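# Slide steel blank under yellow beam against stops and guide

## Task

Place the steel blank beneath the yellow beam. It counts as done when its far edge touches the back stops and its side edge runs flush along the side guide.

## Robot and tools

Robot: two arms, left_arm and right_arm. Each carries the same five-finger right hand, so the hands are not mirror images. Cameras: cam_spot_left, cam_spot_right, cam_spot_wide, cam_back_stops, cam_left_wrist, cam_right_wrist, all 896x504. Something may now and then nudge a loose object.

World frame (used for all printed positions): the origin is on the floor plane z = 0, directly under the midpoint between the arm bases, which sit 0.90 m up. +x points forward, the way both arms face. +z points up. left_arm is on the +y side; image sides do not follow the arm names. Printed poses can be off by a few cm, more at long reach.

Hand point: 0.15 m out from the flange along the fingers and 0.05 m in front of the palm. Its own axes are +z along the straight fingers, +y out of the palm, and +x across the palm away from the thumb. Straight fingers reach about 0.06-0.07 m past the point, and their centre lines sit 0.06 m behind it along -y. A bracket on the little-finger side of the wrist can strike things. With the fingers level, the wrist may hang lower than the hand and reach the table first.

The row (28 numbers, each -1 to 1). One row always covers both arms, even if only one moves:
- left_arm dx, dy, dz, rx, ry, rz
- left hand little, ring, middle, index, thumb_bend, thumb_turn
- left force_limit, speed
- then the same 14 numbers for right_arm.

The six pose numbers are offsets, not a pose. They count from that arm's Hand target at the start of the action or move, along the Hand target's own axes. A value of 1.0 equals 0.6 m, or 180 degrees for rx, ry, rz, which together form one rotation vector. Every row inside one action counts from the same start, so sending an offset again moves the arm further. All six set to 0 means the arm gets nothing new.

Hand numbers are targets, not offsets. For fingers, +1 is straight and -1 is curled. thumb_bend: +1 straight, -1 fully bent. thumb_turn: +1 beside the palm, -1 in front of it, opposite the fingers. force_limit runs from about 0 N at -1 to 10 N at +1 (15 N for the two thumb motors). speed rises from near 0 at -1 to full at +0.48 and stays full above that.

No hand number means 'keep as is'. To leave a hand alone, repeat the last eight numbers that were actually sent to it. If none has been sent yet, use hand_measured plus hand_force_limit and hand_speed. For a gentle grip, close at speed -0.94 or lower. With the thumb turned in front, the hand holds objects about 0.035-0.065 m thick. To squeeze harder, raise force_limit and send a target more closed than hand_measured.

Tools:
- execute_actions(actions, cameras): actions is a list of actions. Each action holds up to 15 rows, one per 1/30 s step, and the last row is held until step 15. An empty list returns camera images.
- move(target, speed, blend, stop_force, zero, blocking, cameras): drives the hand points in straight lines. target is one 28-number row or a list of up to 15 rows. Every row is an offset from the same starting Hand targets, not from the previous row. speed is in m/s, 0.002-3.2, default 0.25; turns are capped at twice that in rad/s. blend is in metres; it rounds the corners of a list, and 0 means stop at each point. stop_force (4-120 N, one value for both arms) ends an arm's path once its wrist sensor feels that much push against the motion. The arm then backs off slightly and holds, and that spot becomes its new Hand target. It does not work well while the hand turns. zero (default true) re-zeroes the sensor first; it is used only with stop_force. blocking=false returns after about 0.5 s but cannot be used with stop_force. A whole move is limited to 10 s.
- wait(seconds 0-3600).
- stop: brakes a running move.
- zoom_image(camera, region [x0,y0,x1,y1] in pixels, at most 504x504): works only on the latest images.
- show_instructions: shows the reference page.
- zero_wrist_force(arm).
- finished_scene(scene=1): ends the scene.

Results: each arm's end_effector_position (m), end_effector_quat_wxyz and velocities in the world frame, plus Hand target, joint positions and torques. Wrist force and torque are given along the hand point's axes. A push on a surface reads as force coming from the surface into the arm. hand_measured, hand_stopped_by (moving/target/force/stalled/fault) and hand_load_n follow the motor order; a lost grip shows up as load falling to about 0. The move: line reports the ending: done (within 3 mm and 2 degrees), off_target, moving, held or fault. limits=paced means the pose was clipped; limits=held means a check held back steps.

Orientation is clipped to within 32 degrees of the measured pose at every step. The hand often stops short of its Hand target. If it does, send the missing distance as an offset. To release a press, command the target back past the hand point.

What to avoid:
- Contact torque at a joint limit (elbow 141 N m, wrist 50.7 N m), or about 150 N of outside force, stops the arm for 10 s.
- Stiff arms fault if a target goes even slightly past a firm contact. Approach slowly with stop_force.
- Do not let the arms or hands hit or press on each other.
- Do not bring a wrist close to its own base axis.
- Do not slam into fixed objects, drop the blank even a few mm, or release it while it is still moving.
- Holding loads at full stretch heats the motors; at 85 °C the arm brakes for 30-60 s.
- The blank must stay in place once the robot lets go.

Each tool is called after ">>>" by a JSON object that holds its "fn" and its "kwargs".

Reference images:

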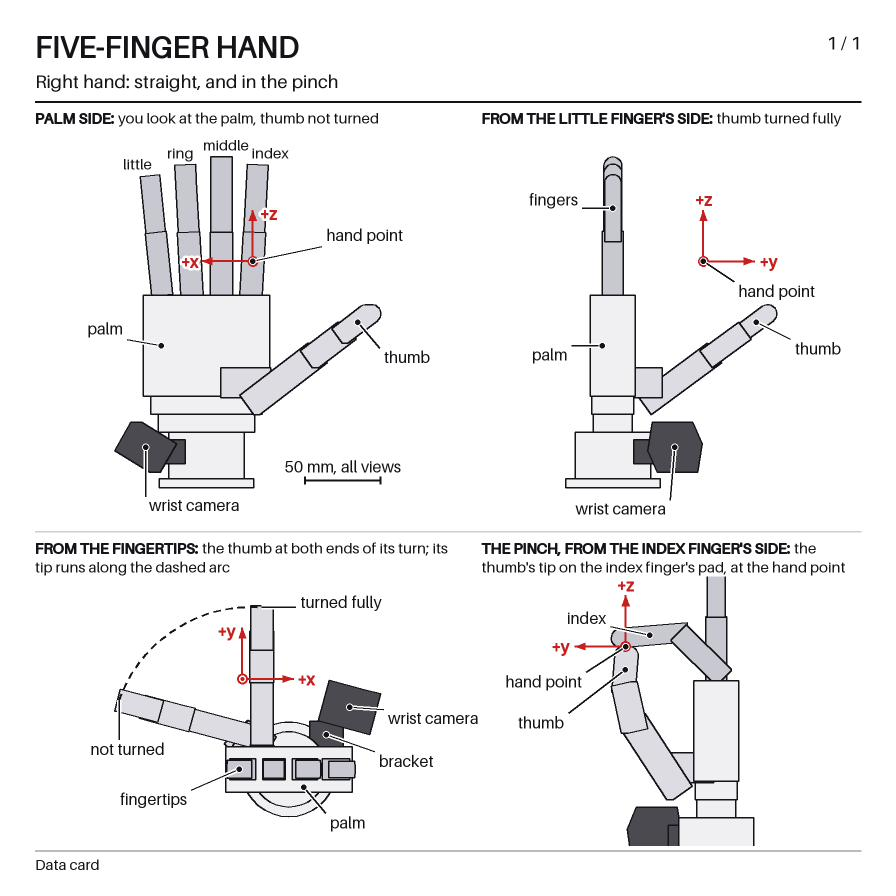

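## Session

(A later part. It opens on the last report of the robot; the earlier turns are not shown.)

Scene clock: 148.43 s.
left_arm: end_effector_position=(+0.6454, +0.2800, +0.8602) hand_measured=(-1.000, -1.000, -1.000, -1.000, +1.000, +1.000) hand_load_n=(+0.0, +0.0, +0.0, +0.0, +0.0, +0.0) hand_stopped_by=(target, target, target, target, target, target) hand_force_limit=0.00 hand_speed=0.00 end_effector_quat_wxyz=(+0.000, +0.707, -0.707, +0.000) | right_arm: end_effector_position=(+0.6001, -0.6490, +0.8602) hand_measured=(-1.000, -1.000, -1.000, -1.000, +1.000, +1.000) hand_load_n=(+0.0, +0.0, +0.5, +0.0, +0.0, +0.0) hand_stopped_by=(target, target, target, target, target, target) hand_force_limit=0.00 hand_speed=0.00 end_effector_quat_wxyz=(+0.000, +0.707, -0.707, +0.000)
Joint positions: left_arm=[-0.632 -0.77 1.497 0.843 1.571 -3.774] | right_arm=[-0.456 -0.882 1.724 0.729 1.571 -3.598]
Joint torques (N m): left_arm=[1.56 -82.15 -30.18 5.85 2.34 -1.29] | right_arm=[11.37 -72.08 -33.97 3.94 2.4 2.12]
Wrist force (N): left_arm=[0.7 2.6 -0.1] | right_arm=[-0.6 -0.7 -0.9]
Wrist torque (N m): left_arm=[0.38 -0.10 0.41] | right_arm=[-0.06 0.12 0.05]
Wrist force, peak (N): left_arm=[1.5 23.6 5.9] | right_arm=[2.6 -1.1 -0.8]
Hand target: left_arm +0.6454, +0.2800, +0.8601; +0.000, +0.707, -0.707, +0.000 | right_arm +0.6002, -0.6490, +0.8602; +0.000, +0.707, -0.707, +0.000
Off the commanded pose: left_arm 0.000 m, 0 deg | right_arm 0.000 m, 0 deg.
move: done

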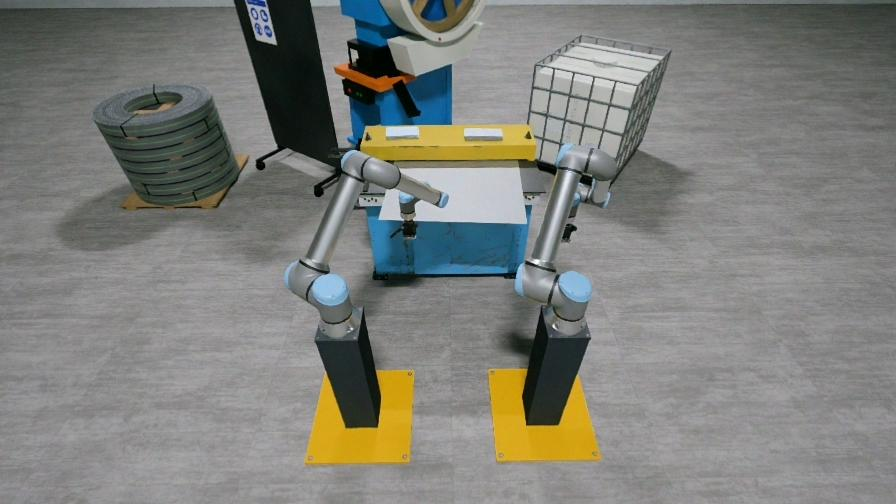

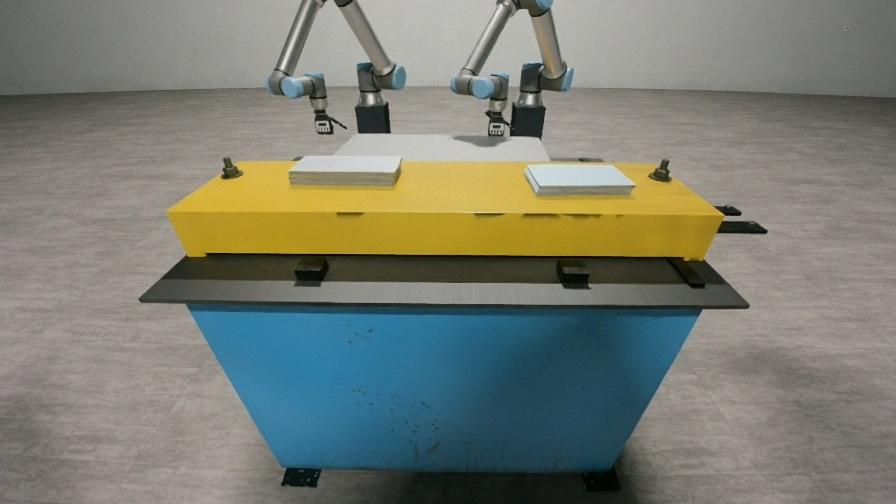

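>>> {"fn": "move", "kwargs": {"target": [[0, 0, 0, 0, 0, 0, -1, -1, -1, -1, 1, 1, 0, 0, -0.44, -0.1, 0, 0, 0, 0, -1, -1, -1, -1, 1, 1, 0, 0], [0, 0, 0, 0, 0, 0, -1, -1, -1, -1, 1, 1, 0, 0, -0.44, -0.342, 0, 0, 0, 0, -1, -1, -1, -1, 1, 1, 0, 0]], "speed": [0.25, 0.04], "stop_force": 100, "cameras": ["cam_spot_wide", "cam_spot_left", "cam_spot_right"]}}

>>> {"fn": "zoom_image", "kwargs": {"camera": "cam_spot_wide", "region": [350, 140, 560, 240]}}

Scene clock: 158.53 s.
left_arm: end_effector_position=(+0.6454, +0.2800, +0.8601) hand_measured=(-1.000, -1.000, -1.000, -1.000, +1.000, +1.000) hand_load_n=(+0.0, +0.0, +0.5, +0.0, +0.0, +0.0) hand_stopped_by=(target, target, target, target, target, target) hand_force_limit=0.00 hand_speed=0.00 end_effector_quat_wxyz=(+0.000, +0.707, -0.707, +0.000) | right_arm: end_effector_position=(+0.8054, -0.3850, +0.8602) hand_measured=(-1.000, -1.000, -1.000, -1.000, +1.000, +1.000) hand_load_n=(+0.0, +0.0, +0.0, +0.0, +0.0, +0.0) hand_stopped_by=(target, target, target, target, target, target) hand_force_limit=0.00 hand_speed=0.00 end_effector_quat_wxyz=(+0.000, +0.707, -0.707, +0.000)
Joint positions: left_arm=[-0.632 -0.77 1.497 0.843 1.571 -3.774] | right_arm=[-0.046 -0.621 1.195 0.997 1.571 -3.188]
Joint torques (N m): left_arm=[11.13 -81.02 -21.95 5.97 2.95 1.23] | right_arm=[5.45 -111.19 -35.47 0.25 -2.5 1.62]
Wrist force (N): left_arm=[0.8 2.6 0.0] | right_arm=[11.6 20.0 -2.0]
Wrist torque (N m): left_arm=[0.36 -0.11 0.41] | right_arm=[0.85 -0.45 0.45]
Wrist force, peak (N): left_arm=[0.5 3.2 0.2] | right_arm=[6.4 44.6 -11.1]
Hand target: left_arm +0.6454, +0.2800, +0.8601; +0.000, +0.707, -0.707, +0.000 | right_arm +0.8054, -0.3850, +0.8602; +0.000, +0.707, -0.707, +0.000
Off the commanded pose: left_arm 0.000 m, 0 deg | right_arm 0.000 m, 0 deg.
move: done
Images, in order (width x height): cam_spot_left 896x504, cam_spot_right 896x504, cam_spot_wide 896x504.

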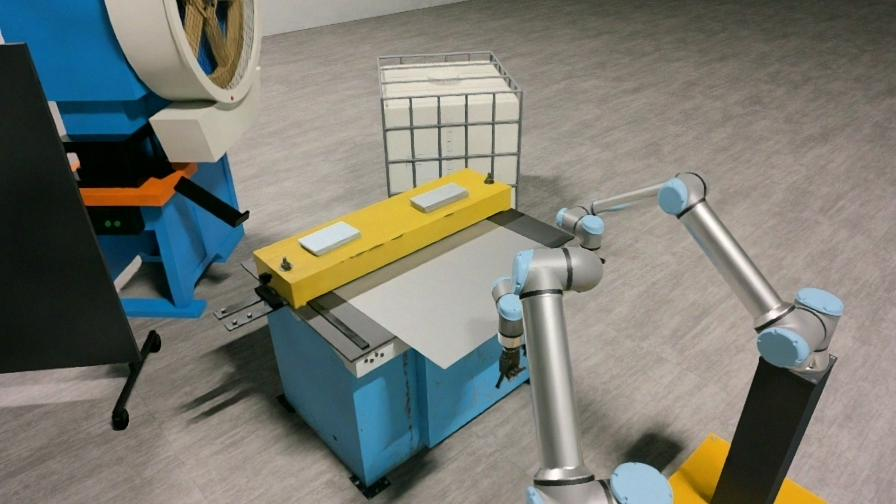

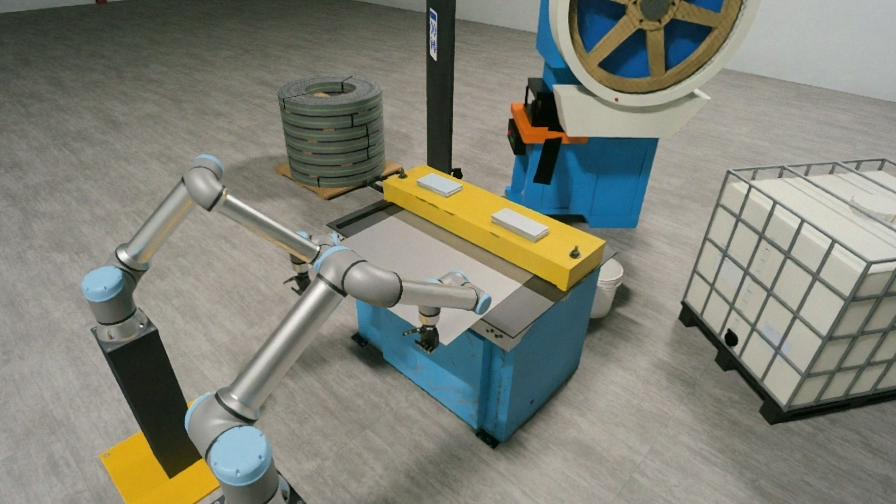

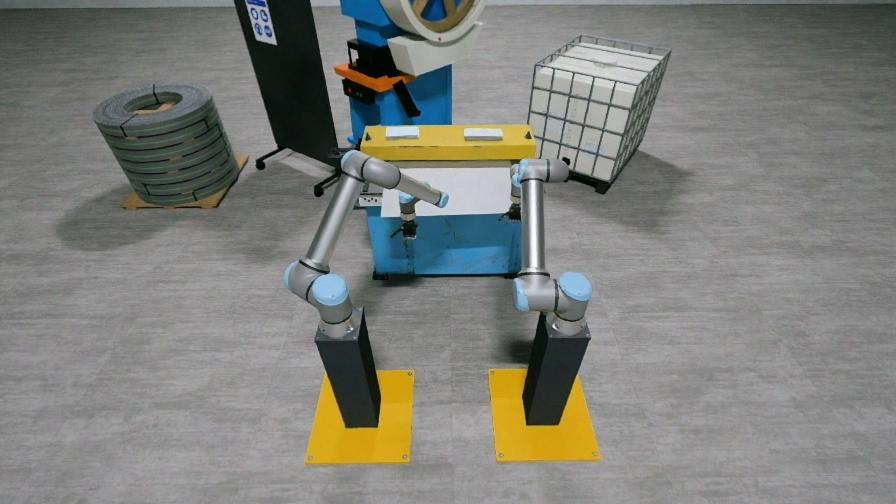

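Scaled by 2.400.

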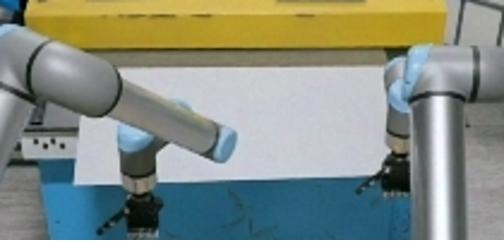

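>>> {"fn": "move", "kwargs": {"target": [[0, 0, 0, 0, 0, 0, -1, -1, -1, -1, 1, 1, 0, 0, 0, 0.117, 0, 0, 0, 0, -1, -1, -1, -1, 1, 1, 0, 0], [0, 0, 0, 0, 0, 0, -1, -1, -1, -1, 1, 1, 0, 0, 0.458, 0.2, 0, 0, 0, 0, -1, -1, -1, -1, 1, 1, 0, 0], [0, 0, 0, 0, 0, 0, -1, -1, -1, -1, 1, 1, 0, 0, 0.458, -0.275, 0, 0, 0, -0.5, -1, -1, -1, -1, 1, 1, 0, 0]], "speed": 0.3, "blend": [0.03, 0.03, 0]}}

>>> {"fn": "move", "kwargs": {"target": [[0, 0, 0, 0, 0, 0, -1, -1, -1, -1, 1, 1, 0, 0, 0, -0.13, 0, 0, 0, 0, -1, -1, -1, -1, 1, 1, 0, 0], [0, 0, 0, 0, 0, 0, -1, -1, -1, -1, 1, 1, 0, 0, 0, -0.358, 0, 0, 0, 0, -1, -1, -1, -1, 1, 1, 0, 0]], "speed": [0.15, 0.04], "stop_force": 100, "cameras": ["cam_spot_wide", "cam_spot_left", "cam_spot_right", "cam_back_stops"]}}

>>> {"fn": "zoom_image", "kwargs": {"camera": "cam_spot_wide", "region": [350, 140, 560, 240]}}

Scene clock: 175.33 s.
left_arm: end_effector_position=(+0.6454, +0.2800, +0.8601) hand_measured=(-1.000, -1.000, -1.000, -1.000, +1.000, +1.000) hand_load_n=(+0.0, +0.0, +0.0, +0.0, +0.0, +0.0) hand_stopped_by=(target, target, target, target, target, target) hand_force_limit=0.00 hand_speed=0.00 end_effector_quat_wxyz=(+0.000, +0.707, -0.707, +0.000) | right_arm: end_effector_position=(+0.9704, -0.6597, +0.8602) hand_measured=(-1.000, -1.000, -1.000, -1.000, +1.000, +1.000) hand_load_n=(+0.0, +0.0, +0.0, +0.0, +0.0, +0.0) hand_stopped_by=(target, target, target, target, target, target) hand_force_limit=0.00 hand_speed=0.00 end_effector_quat_wxyz=(+0.000, +1.000, +0.000, +0.000)
Joint positions: left_arm=[-0.632 -0.77 1.497 0.843 1.571 -3.774] | right_arm=[-0.224 -0.39 0.722 1.239 1.571 -4.936]
Joint torques (N m): left_arm=[11.77 -82.03 -22.77 5.75 2.76 1.02] | right_arm=[-9.77 -111.75 -37.33 1.84 -2.56 -2.98]
Wrist force (N): left_arm=[0.8 2.6 0.2] | right_arm=[-0.2 -1.3 -0.5]
Wrist torque (N m): left_arm=[0.36 -0.13 0.41] | right_arm=[-0.16 -0.01 -0.29]
Wrist force, peak (N): left_arm=[1.0 2.9 0.1] | right_arm=[11.7 20.2 -1.8]
Hand target: left_arm +0.6454, +0.2800, +0.8601; +0.000, +0.707, -0.707, +0.000 | right_arm +0.9704, -0.6598, +0.8602; +0.000, +1.000, +0.000, +0.000
Off the commanded pose: left_arm 0.000 m, 0 deg | right_arm 0.000 m, 0 deg.
move: done

Scene clock: 180.77 s.
left_arm: end_effector_position=(+0.6454, +0.2800, +0.8601) hand_measured=(-1.000, -1.000, -1.000, -1.000, +1.000, +1.000) hand_load_n=(+0.0, +0.0, +0.5, +0.0, +0.0, +0.5) hand_stopped_by=(target, target, target, target, target, target) hand_force_limit=0.00 hand_speed=0.00 end_effector_quat_wxyz=(+0.000, +0.707, -0.707, +0.000) | right_arm: end_effector_position=(+0.9704, -0.4450, +0.8602) hand_measured=(-1.000, -1.000, -1.000, -1.000, +1.000, +1.000) hand_load_n=(+0.0, +0.0, +0.0, +0.5, +0.0, +0.0) hand_stopped_by=(target, target, target, target, target, target) hand_force_limit=0.00 hand_speed=0.00 end_effector_quat_wxyz=(+0.000, +1.000, +0.000, +0.000)
Joint positions: left_arm=[-0.632 -0.77 1.497 0.843 1.571 -3.774] | right_arm=[-0.009 -0.36 0.659 1.271 1.571 -4.721]
Joint torques (N m): left_arm=[10.6 -81.91 -23.21 5.93 2.71 0.97] | right_arm=[9.4 -122.11 -33.49 -1.73 -2.84 -3.9]
Wrist force (N): left_arm=[0.9 2.9 0.0] | right_arm=[-13.2 21.2 -1.4]
Wrist torque (N m): left_arm=[0.41 -0.14 0.43] | right_arm=[0.74 0.62 0.45]
Wrist force, peak (N): left_arm=[1.1 2.9 -0.2] | right_arm=[-12.3 51.3 -0.9]
Hand target: left_arm +0.6454, +0.2800, +0.8601; +0.000, +0.707, -0.707, +0.000 | right_arm +0.9704, -0.4450, +0.8602; +0.000, +1.000, +0.000, +0.000
Off the commanded pose: left_arm 0.000 m, 0 deg | right_arm 0.000 m, 0 deg.
move: done
Images, in order (width x height): cam_spot_left 896x504, cam_spot_right 896x504, cam_spot_wide 896x504, cam_back_stops 896x504.

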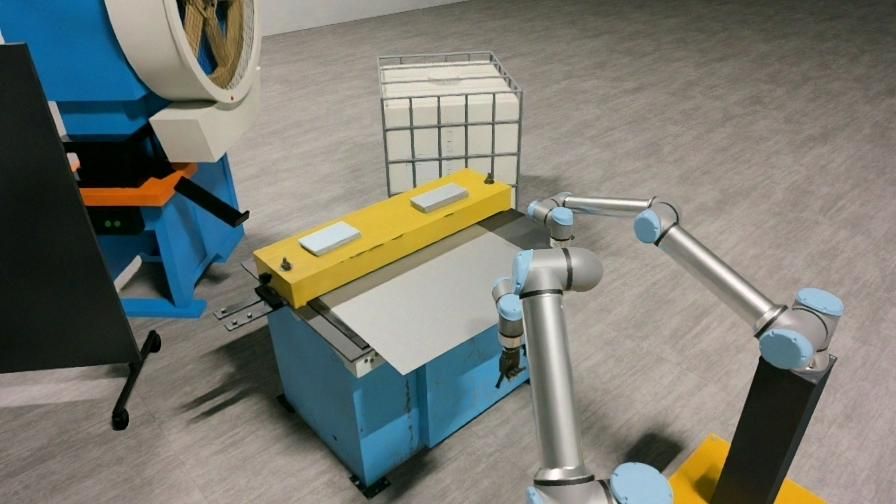

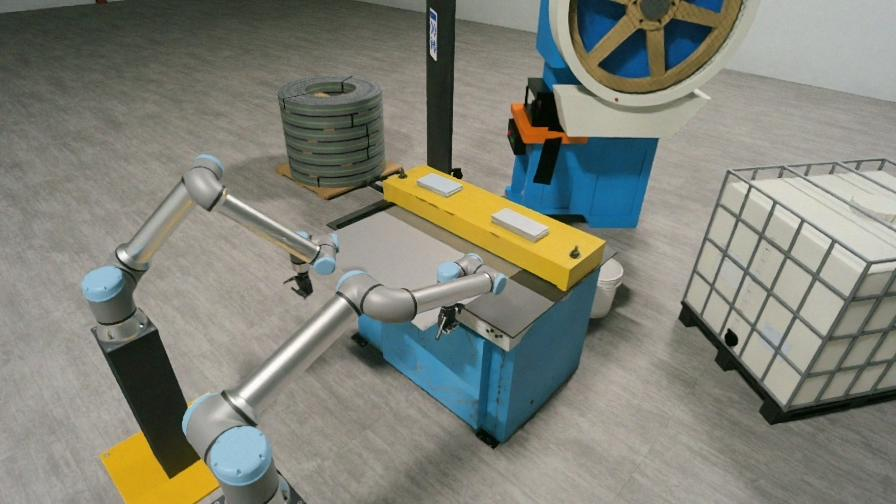

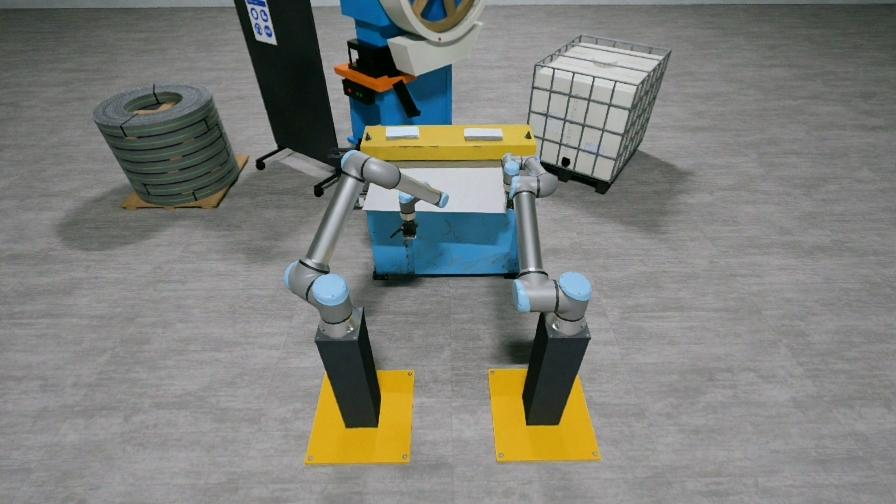

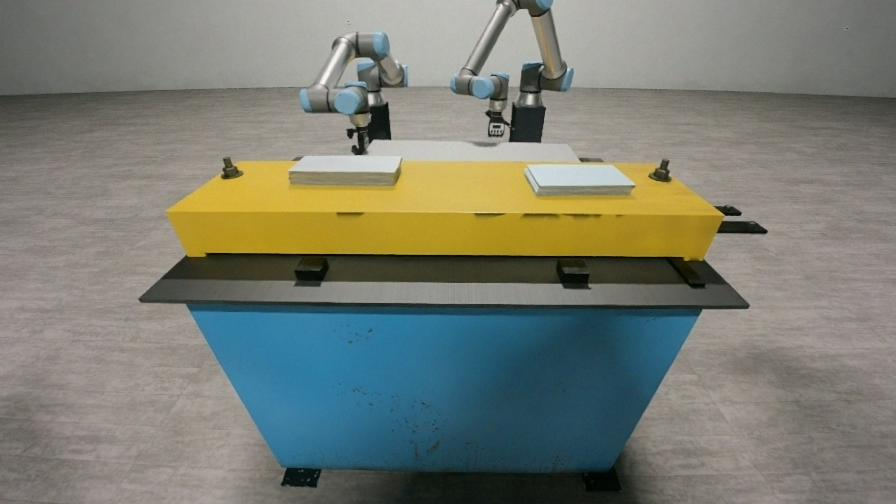

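Scaled by 2.400.

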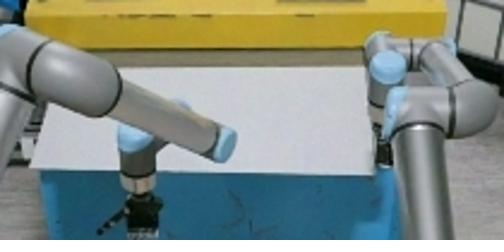

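>>> {"fn": "zoom_image", "kwargs": {"camera": "cam_spot_left", "region": [270, 250, 470, 390]}}

Scaled by 2.520.

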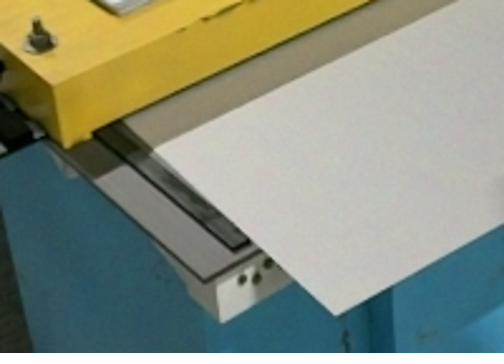

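>>> {"fn": "move", "kwargs": {"target": [[0, 0, 0, 0, 0, 0, -1, -1, -1, -1, 1, 1, 0, 0, 0, 0.133, 0, 0, 0, 0, -1, -1, -1, -1, 1, 1, 0, 0], [-0.083, -0.2, 0, 0, 0, 0, -1, -1, -1, -1, 1, 1, 0, 0, -0.367, 0.133, 0, 0, 0, 0.5, -1, -1, -1, -1, 1, 1, 0, 0], [-0.083, -0.225, 0, 0, 0, 0, -1, -1, -1, -1, 1, 1, 0, 0, -0.334, -0.292, 0, 0, 0, 0.5, -1, -1, -1, -1, 1, 1, 0, 0]], "speed": 0.3, "blend": [0.02, 0.03, 0]}}

>>> {"fn": "move", "kwargs": {"target": [[0, 0, 0, 0, 0, 0, -1, -1, -1, -1, 1, 1, 0, 0, 0, -0.133, 0, 0, 0, 0, -1, -1, -1, -1, 1, 1, 0, 0]], "speed": 0.04, "stop_force": 100, "cameras": ["cam_spot_wide", "cam_spot_left"]}}

>>> {"fn": "zoom_image", "kwargs": {"camera": "cam_spot_wide", "region": [350, 140, 560, 240]}}

>>> {"fn": "zoom_image", "kwargs": {"camera": "cam_spot_left", "region": [270, 250, 470, 390]}}

Scene clock: 202.47 s.
left_arm: end_effector_position=(+0.7804, +0.3299, +0.8600) hand_measured=(-1.000, -1.000, -1.000, -1.000, +1.000, +1.000) hand_load_n=(-0.5, +0.5, +0.0, +0.0, -0.5, +0.0) hand_stopped_by=(target, target, target, target, target, target) hand_force_limit=0.00 hand_speed=0.00 end_effector_quat_wxyz=(+0.000, +0.707, -0.707, +0.000) | right_arm: end_effector_position=(+0.7700, -0.2699, +0.8602) hand_measured=(-1.000, -1.000, -1.000, -1.000, +1.000, +1.000) hand_load_n=(+0.0, +0.0, +0.0, +0.0, +0.0, +0.0) hand_stopped_by=(target, target, target, target, target, target) hand_force_limit=0.00 hand_speed=0.00 end_effector_quat_wxyz=(+0.000, +0.707, -0.707, +0.000)
Joint positions: left_arm=[-0.49 -0.619 1.191 0.999 1.571 -3.632] | right_arm=[0.089 -0.635 1.222 0.983 1.571 -3.052]
Joint torques (N m): left_arm=[-0.13 -129.18 -23.74 1.82 2.93 0.3] | right_arm=[12.14 -94.97 -31.18 1.38 3.33 0.93]
Wrist force (N): left_arm=[0.7 2.2 0.1] | right_arm=[-1.1 -1.2 -0.2]
Wrist torque (N m): left_arm=[0.34 -0.10 0.05] | right_arm=[-0.12 0.17 0.00]
Wrist force, peak (N): left_arm=[1.3 3.1 0.5] | right_arm=[-13.4 21.7 -1.5]
Hand target: left_arm +0.7804, +0.3299, +0.8601; +0.000, +0.707, -0.707, +0.000 | right_arm +0.7700, -0.2698, +0.8602; +0.000, +0.707, -0.707, +0.000
Off the commanded pose: left_arm 0.000 m, 0 deg | right_arm 0.000 m, 0 deg.
move: done

Scene clock: 205.63 s.
left_arm: end_effector_position=(+0.7804, +0.3299, +0.8601) hand_measured=(-1.000, -1.000, -1.000, -1.000, +1.000, +1.000) hand_load_n=(+0.0, +0.0, +0.0, +0.0, -0.5, +0.0) hand_stopped_by=(target, target, target, target, target, target) hand_force_limit=0.00 hand_speed=0.00 end_effector_quat_wxyz=(+0.000, +0.707, -0.707, +0.000) | right_arm: end_effector_position=(+0.8498, -0.2698, +0.8602) hand_measured=(-1.000, -1.000, -1.000, -1.000, +1.000, +1.000) hand_load_n=(+0.5, +0.0, +0.0, +0.5, +0.0, +0.0) hand_stopped_by=(target, target, target, target, target, target) hand_force_limit=0.00 hand_speed=0.00 end_effector_quat_wxyz=(+0.000, +0.707, -0.707, +0.000)
Joint positions: left_arm=[-0.49 -0.62 1.191 0.999 1.571 -3.632] | right_arm=[0.082 -0.511 0.969 1.113 1.571 -3.06]
Joint torques (N m): left_arm=[-13.7 -128.96 -23.54 1.16 2.3 -1.01] | right_arm=[15.6 -116.66 -33.9 2.03 0.6 0.7]
Wrist force (N): left_arm=[1.1 2.8 0.2] | right_arm=[6.4 13.4 1.4]
Wrist torque (N m): left_arm=[0.41 -0.17 0.09] | right_arm=[0.32 -0.21 1.52]
Wrist force, peak (N): left_arm=[1.1 2.8 0.2] | right_arm=[16.1 44.6 -9.9]
Hand target: left_arm +0.7804, +0.3299, +0.8601; +0.000, +0.707, -0.707, +0.000 | right_arm +0.8498, -0.2698, +0.8602; +0.000, +0.707, -0.707, +0.000
Off the commanded pose: left_arm 0.000 m, 0 deg | right_arm 0.000 m, 0 deg.
move: done
Images, in order (width x height): cam_spot_left 896x504, cam_spot_wide 896x504.

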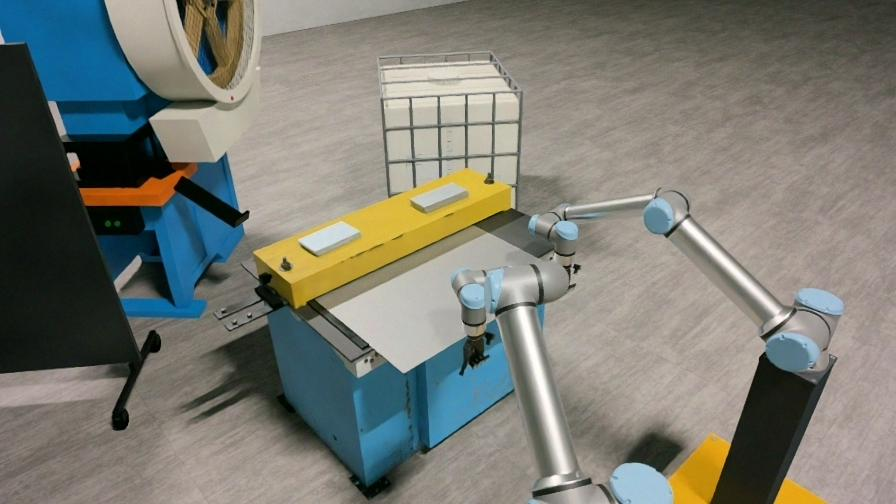

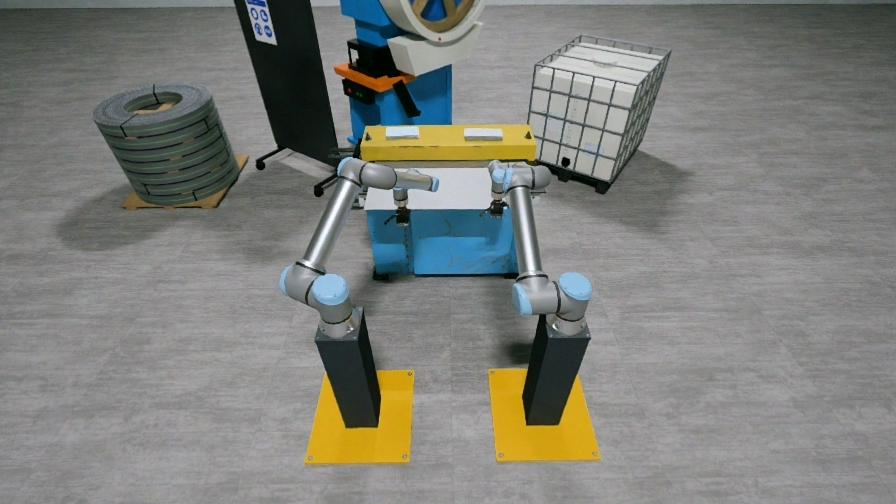

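Scaled by 2.400.

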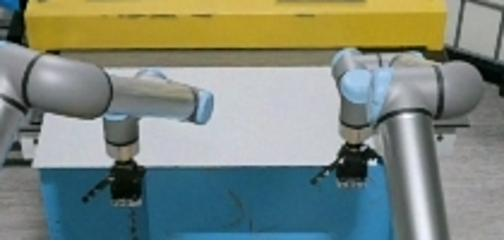

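Scaled by 2.520.

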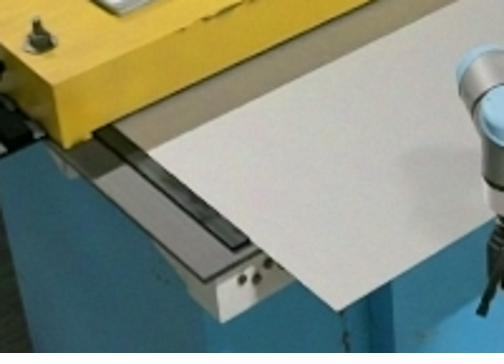

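>>> {"fn": "move", "kwargs": {"target": [[0, -0.133, 0, 0, 0, 0, -1, -1, -1, -1, 1, 1, 0, 0, 0, 0, 0, 0, 0, 0, -1, -1, -1, -1, 1, 1, 0, 0]], "speed": 0.025, "stop_force": 10}}

Scene clock: 212.93 s.
left_arm: end_effector_position=(+0.8543, +0.3299, +0.8601) hand_measured=(-1.000, -1.000, -1.000, -1.000, +1.000, +1.000) hand_load_n=(+0.0, +0.0, +0.0, +0.0, +0.0, +0.0) hand_stopped_by=(target, target, target, target, target, target) hand_force_limit=0.00 hand_speed=0.00 end_effector_quat_wxyz=(+0.000, +0.707, -0.707, +0.000) | right_arm: end_effector_position=(+0.8498, -0.2698, +0.8602) hand_measured=(-1.000, -1.000, -1.000, -1.000, +1.000, +1.000) hand_load_n=(+0.0, +0.0, +0.0, +0.0, +0.0, +0.0) hand_stopped_by=(target, target, target, target, target, target) hand_force_limit=0.00 hand_speed=0.00 end_effector_quat_wxyz=(+0.000, +0.707, -0.707, +0.000)
Joint positions: left_arm=[-0.452 -0.502 0.951 1.121 1.571 -3.594] | right_arm=[0.082 -0.511 0.969 1.113 1.571 -3.06]
Joint torques (N m): left_arm=[-18.26 -139.71 -44.75 5.38 -1.75 -2.73] | right_arm=[-6.02 -104.06 -34.06 1.91 1.08 1.9]
Wrist force (N): left_arm=[-1.5 7.3 0.4] | right_arm=[4.8 12.9 0.7]
Wrist torque (N m): left_arm=[0.82 0.09 0.33] | right_arm=[0.34 -0.10 1.37]
Wrist force, peak (N): left_arm=[-1.8 51.7 -14.2] | right_arm=[6.8 13.5 1.0]
Hand target: left_arm +0.8543, +0.3299, +0.8601; +0.000, +0.707, -0.707, +0.000 (not the last commanded pose) | right_arm +0.8498, -0.2698, +0.8602; +0.000, +0.707, -0.707, +0.000
Off the commanded pose: left_arm 0.006 m, 0 deg | right_arm 0.000 m, 0 deg.
move: contact (left_arm)

>>> {"fn": "move", "kwargs": {"target": [[-0.013, -0.067, 0, 0, 0, 0, -1, -1, -1, -1, 1, 1, 0, 0, -0.013, -0.075, 0, 0, 0, 0, -1, -1, -1, -1, 1, 1, 0, 0]], "speed": 0.03, "stop_force": 70, "cameras": ["cam_back_stops", "cam_spot_wide", "cam_spot_left"]}}

>>> {"fn": "zoom_image", "kwargs": {"camera": "cam_back_stops", "region": [400, 200, 760, 310]}}

>>> {"fn": "zoom_image", "kwargs": {"camera": "cam_spot_left", "region": [270, 250, 470, 390]}}

Scene clock: 223.33 s.
left_arm: end_effector_position=(+0.8945, +0.3377, +0.8601) hand_measured=(-1.000, -1.000, -1.000, -1.000, +1.000, +1.000) hand_load_n=(+0.0, +0.5, +0.0, +0.0, +0.0, +0.0) hand_stopped_by=(target, target, target, target, target, target) hand_force_limit=0.00 hand_speed=0.00 end_effector_quat_wxyz=(+0.000, +0.707, -0.707, +0.000) | right_arm: end_effector_position=(+0.8948, -0.2620, +0.8602) hand_measured=(-1.000, -1.000, -1.000, -1.000, +1.000, +1.000) hand_load_n=(+0.0, +0.0, +0.0, -0.5, +0.0, +0.0) hand_stopped_by=(target, target, target, target, target, target) hand_force_limit=0.00 hand_speed=0.00 end_effector_quat_wxyz=(+0.000, +0.707, -0.707, +0.000)
Joint positions: left_arm=[-0.427 -0.429 0.802 1.197 1.571 -3.569] | right_arm=[0.086 -0.421 0.785 1.207 1.571 -3.055]
Joint torques (N m): left_arm=[-17.07 -143.28 -27.62 3.31 2.78 -1.95] | right_arm=[9.97 -125.16 -41.75 -0.94 -2.29 -0.18]
Wrist force (N): left_arm=[-1.6 3.2 -0.1] | right_arm=[11.9 24.4 -0.2]
Wrist torque (N m): left_arm=[0.50 0.23 -0.04] | right_arm=[0.83 -0.36 1.16]
Wrist force, peak (N): left_arm=[16.7 42.6 -0.5] | right_arm=[19.7 43.4 -3.8]
Hand target: left_arm +0.8945, +0.3377, +0.8601; +0.000, +0.707, -0.707, +0.000 | right_arm +0.8948, -0.2620, +0.8602; +0.000, +0.707, -0.707, +0.000
Off the commanded pose: left_arm 0.000 m, 0 deg | right_arm 0.000 m, 0 deg.
move: done
Images, in order (width x height): cam_spot_left 896x504, cam_spot_wide 896x504, cam_back_stops 896x504.

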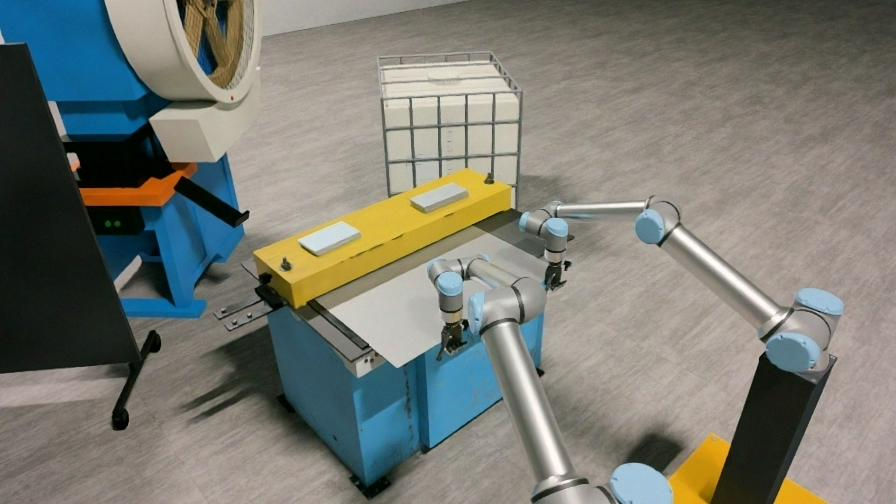

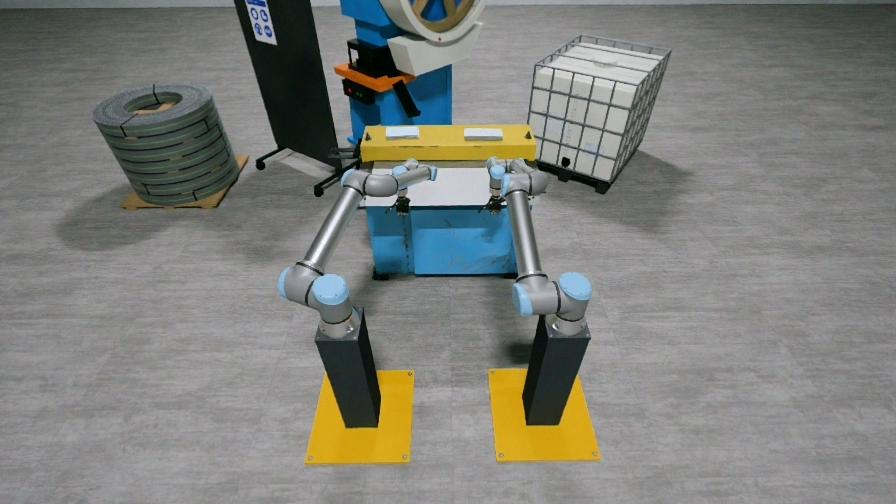

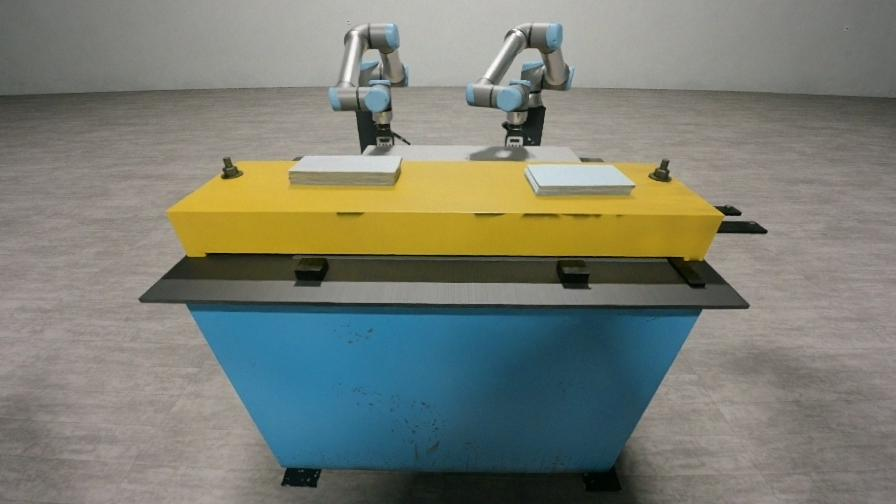

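Scaled by 1.400.

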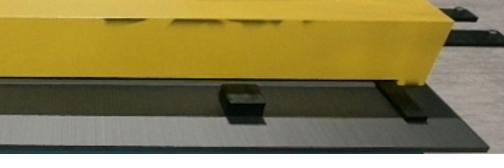

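Scaled by 2.520.

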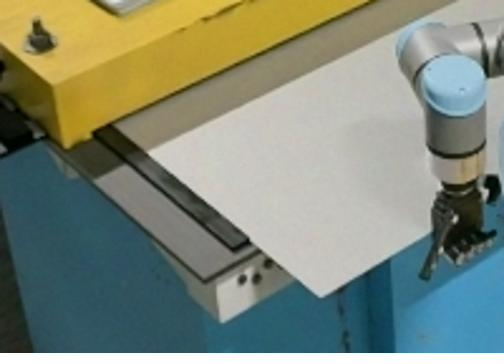

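>>> {"fn": "move", "kwargs": {"target": [[-0.013, -0.083, 0, 0, 0, 0, -1, -1, -1, -1, 1, 1, 0, 0, -0.013, -0.083, 0, 0, 0, 0, -1, -1, -1, -1, 1, 1, 0, 0]], "speed": 0.03, "stop_force": 60, "cameras": ["cam_back_stops", "cam_spot_wide", "cam_spot_left", "cam_spot_right"]}}

>>> {"fn": "zoom_image", "kwargs": {"camera": "cam_back_stops", "region": [400, 200, 760, 310]}}

>>> {"fn": "zoom_image", "kwargs": {"camera": "cam_spot_left", "region": [270, 250, 470, 390]}}

Scene clock: 229.57 s.
left_arm: end_effector_position=(+0.9324, +0.3437, +0.8602) hand_measured=(-1.000, -1.000, -1.000, -1.000, +1.000, +1.000) hand_load_n=(+0.0, +0.5, +0.0, +0.0, +0.0, +0.0) hand_stopped_by=(target, target, target, target, target, target) hand_force_limit=0.00 hand_speed=0.00 end_effector_quat_wxyz=(+0.000, +0.707, -0.707, +0.000) | right_arm: end_effector_position=(+0.9314, -0.2563, +0.8598) hand_measured=(-1.000, -1.000, -1.000, -1.000, +1.000, +1.000) hand_load_n=(+0.0, +0.0, +0.0, +0.0, +0.0, +0.0) hand_stopped_by=(target, target, target, target, target, target) hand_force_limit=0.00 hand_speed=0.00 end_effector_quat_wxyz=(+0.002, +0.707, -0.707, -0.001)
Joint positions: left_arm=[-0.406 -0.345 0.629 1.286 1.571 -3.548] | right_arm=[0.089 -0.325 0.592 1.309 1.571 -3.053]
Joint torques (N m): left_arm=[5.58 -112.06 -62.18 -6.42 -8.94 -3.02] | right_arm=[-1.32 -113.76 -42.52 4.46 0.07 -0.23]
Wrist force (N): left_arm=[5.0 62.7 -9.2] | right_arm=[-3.0 -0.5 0.2]
Wrist torque (N m): left_arm=[3.70 0.28 2.51] | right_arm=[-0.42 0.47 -0.53]
Wrist force, peak (N): left_arm=[3.1 135.2 -30.3] | right_arm=[45.2 130.9 -19.4]
Hand target: left_arm +0.9324, +0.3437, +0.8601; +0.000, +0.707, -0.707, +0.000 (not the last commanded pose) | right_arm +0.9314, -0.2563, +0.8598; +0.002, +0.707, -0.707, -0.001 (not the last commanded pose)
Off the commanded pose: left_arm 0.012 m, 0 deg | right_arm 0.013 m, 0 deg.
FORCE FAULT: contact force on the right arm reached its limit, and that arm stopped. The contact can be on any part of that arm, not only on its tool. That arm's remaining commands of this call were not run. That arm is still stopped at the end of this call. That arm stays stopped for about 9 more seconds. Until then a move that you send moves the other arm only, and its call returns only when the move has ended. Once the stop has ended, the next robot result says so. If the stop ends while you think or write, that arm runs what you send next, counted from a new Hand target: where the arm stands when the stop ends. While its stop runs, that arm, its gripper or tool too, takes no new command. Until it ends, the stop uses up actions while you think or wait. An arm that is not stopped still takes commands.
move: fault (right_arm; stop_force had ended the path), contact (left_arm)
Images, in order (width x height): cam_spot_left 896x504, cam_spot_right 896x504, cam_spot_wide 896x504, cam_back_stops 896x504.

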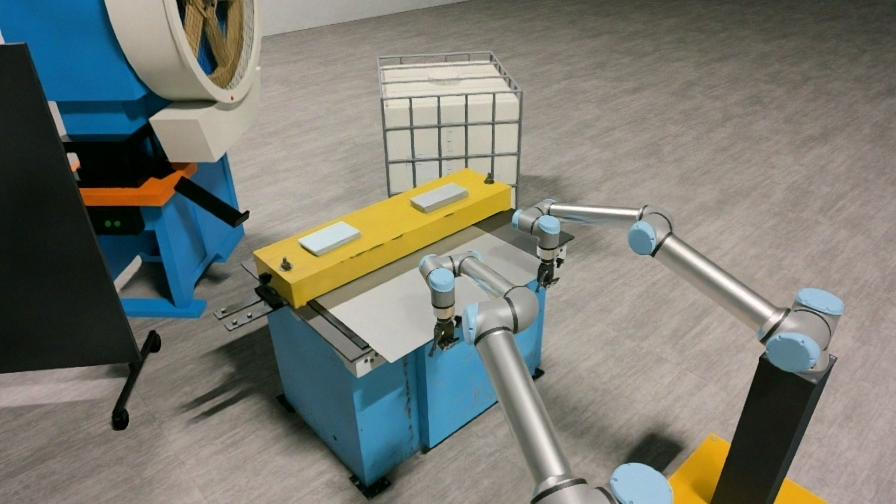

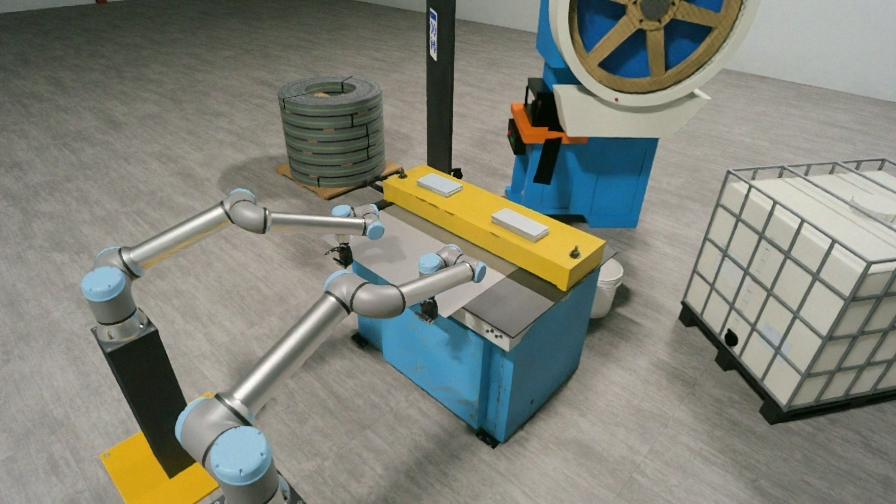

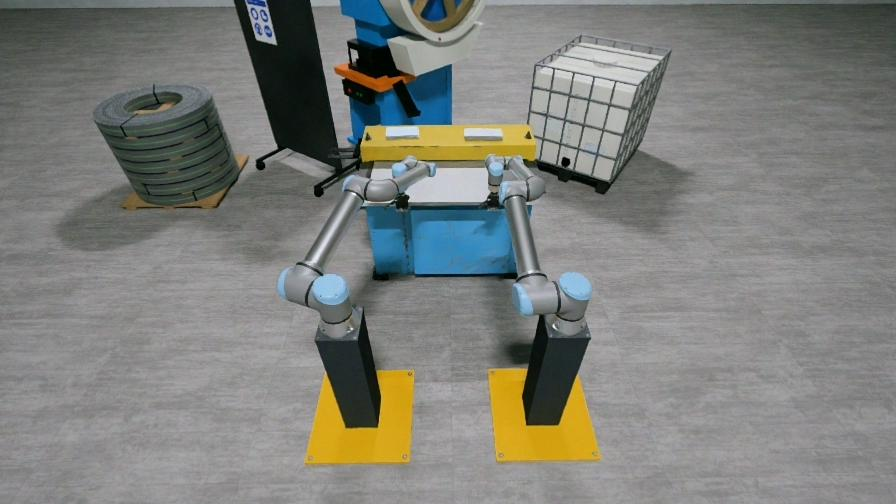

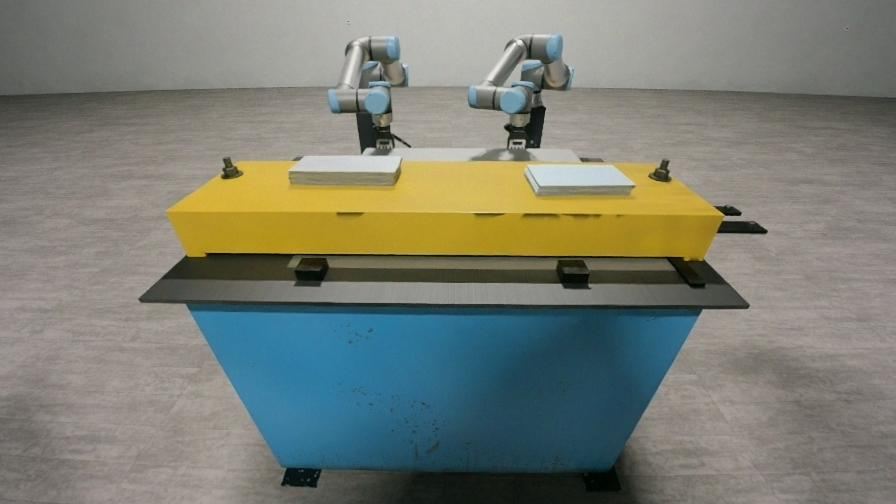

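Scaled by 1.400.

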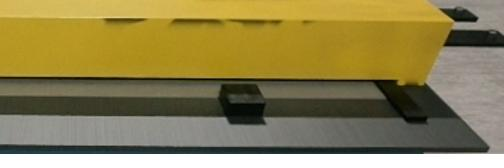

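Scaled by 2.520.

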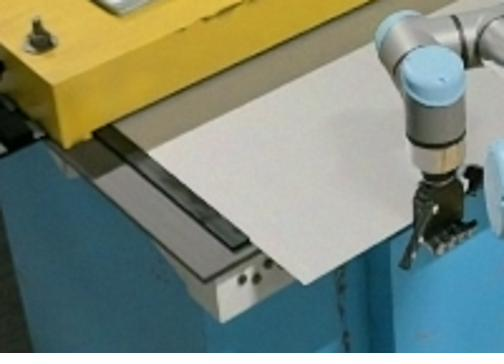

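>>> {"fn": "zoom_image", "kwargs": {"camera": "cam_back_stops", "region": [260, 240, 400, 310]}}

>>> {"fn": "zoom_image", "kwargs": {"camera": "cam_back_stops", "region": [530, 240, 740, 310]}}

>>> {"fn": "wait", "kwargs": {"seconds": 7}}

Scaled by 3.600.

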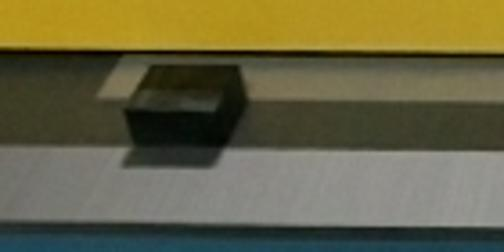

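Scaled by 2.400.

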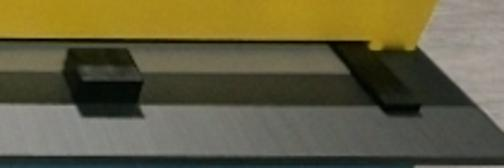

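Scene clock: 239.50 s.
left_arm: end_effector_position=(+0.9324, +0.3437, +0.8601) hand_measured=(-1.000, -1.000, -1.000, -1.000, +1.000, +1.000) hand_load_n=(+0.0, +0.0, +0.0, +0.0, -0.5, +0.0) hand_stopped_by=(target, target, target, target, target, target) hand_force_limit=0.00 hand_speed=0.00 end_effector_quat_wxyz=(+0.000, +0.707, -0.707, +0.000) | right_arm: end_effector_position=(+0.9314, -0.2563, +0.8598) hand_measured=(-1.000, -1.000, -1.000, -1.000, +1.000, +1.000) hand_load_n=(+0.0, +0.0, +0.0, +0.0, +0.0, +0.0) hand_stopped_by=(target, target, target, target, target, target) hand_force_limit=0.00 hand_speed=0.00 end_effector_quat_wxyz=(+0.002, +0.707, -0.707, -0.001)
Joint positions: left_arm=[-0.406 -0.345 0.629 1.286 1.571 -3.548] | right_arm=[0.089 -0.325 0.592 1.309 1.571 -3.053]
Joint torques (N m): left_arm=[3.9 -112.1 -55.99 -9.34 -4.41 -2.42] | right_arm=[2.41 -113.26 -40.76 4.27 0.11 0.11]
Wrist force (N): left_arm=[4.0 61.9 -9.5] | right_arm=[-2.8 -0.6 0.1]
Wrist torque (N m): left_arm=[3.62 0.35 2.41] | right_arm=[-0.43 0.43 -0.52]
Wrist force, peak (N): left_arm=[4.4 62.7 -9.3] | right_arm=[-3.4 -0.6 -0.1]
Hand target: left_arm +0.9324, +0.3437, +0.8601; +0.000, +0.707, -0.707, +0.000 (not the last commanded pose) | right_arm +0.9314, -0.2563, +0.8598; +0.002, +0.707, -0.707, -0.001 (not the last commanded pose)
Off the commanded pose: left_arm 0.012 m, 0 deg | right_arm 0.013 m, 0 deg.
FORCE FAULT, CONTINUED: the right arm's stop, for the force fault that an earlier result reported, is over. The rest of the stop counts as 18 of the actions that you can send in this scene. That arm's target is now where it stood when the stop ended, not its last command. That arm accepts commands again.
wait: 7.00 s; at rest from the start

>>> {"fn": "zoom_image", "kwargs": {"camera": "cam_back_stops", "region": [640, 240, 720, 300]}}

>>> {"fn": "zoom_image", "kwargs": {"camera": "cam_spot_left", "region": [300, 290, 400, 360]}}

>>> {"fn": "zoom_image", "kwargs": {"camera": "cam_back_stops", "region": [280, 245, 350, 295]}}

>>> {"fn": "zoom_image", "kwargs": {"camera": "cam_back_stops", "region": [540, 245, 610, 295]}}

Scaled by 6.300.
This view is cut from an older image: the scene may have changed since it was taken.

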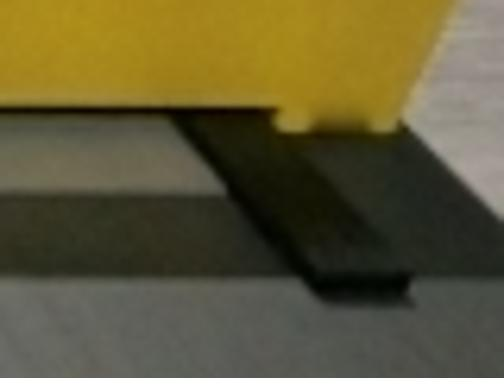

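Scaled by 5.040.
This view is cut from an older image: the scene may have changed since it was taken.

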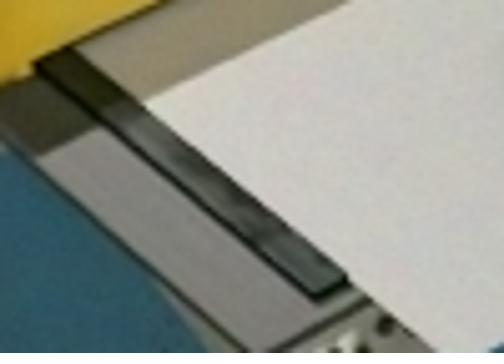

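Scaled by 7.200.
This view is cut from an older image: the scene may have changed since it was taken.

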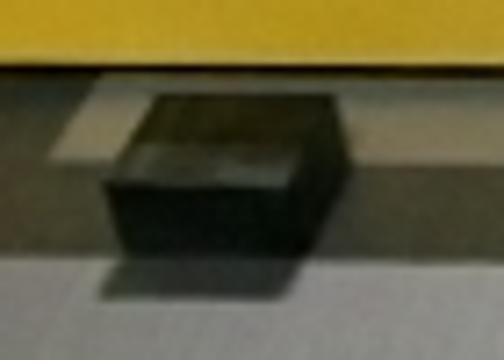

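Scaled by 7.200.
This view is cut from an older image: the scene may have changed since it was taken.

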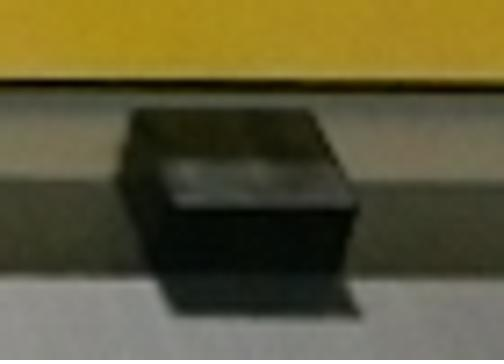

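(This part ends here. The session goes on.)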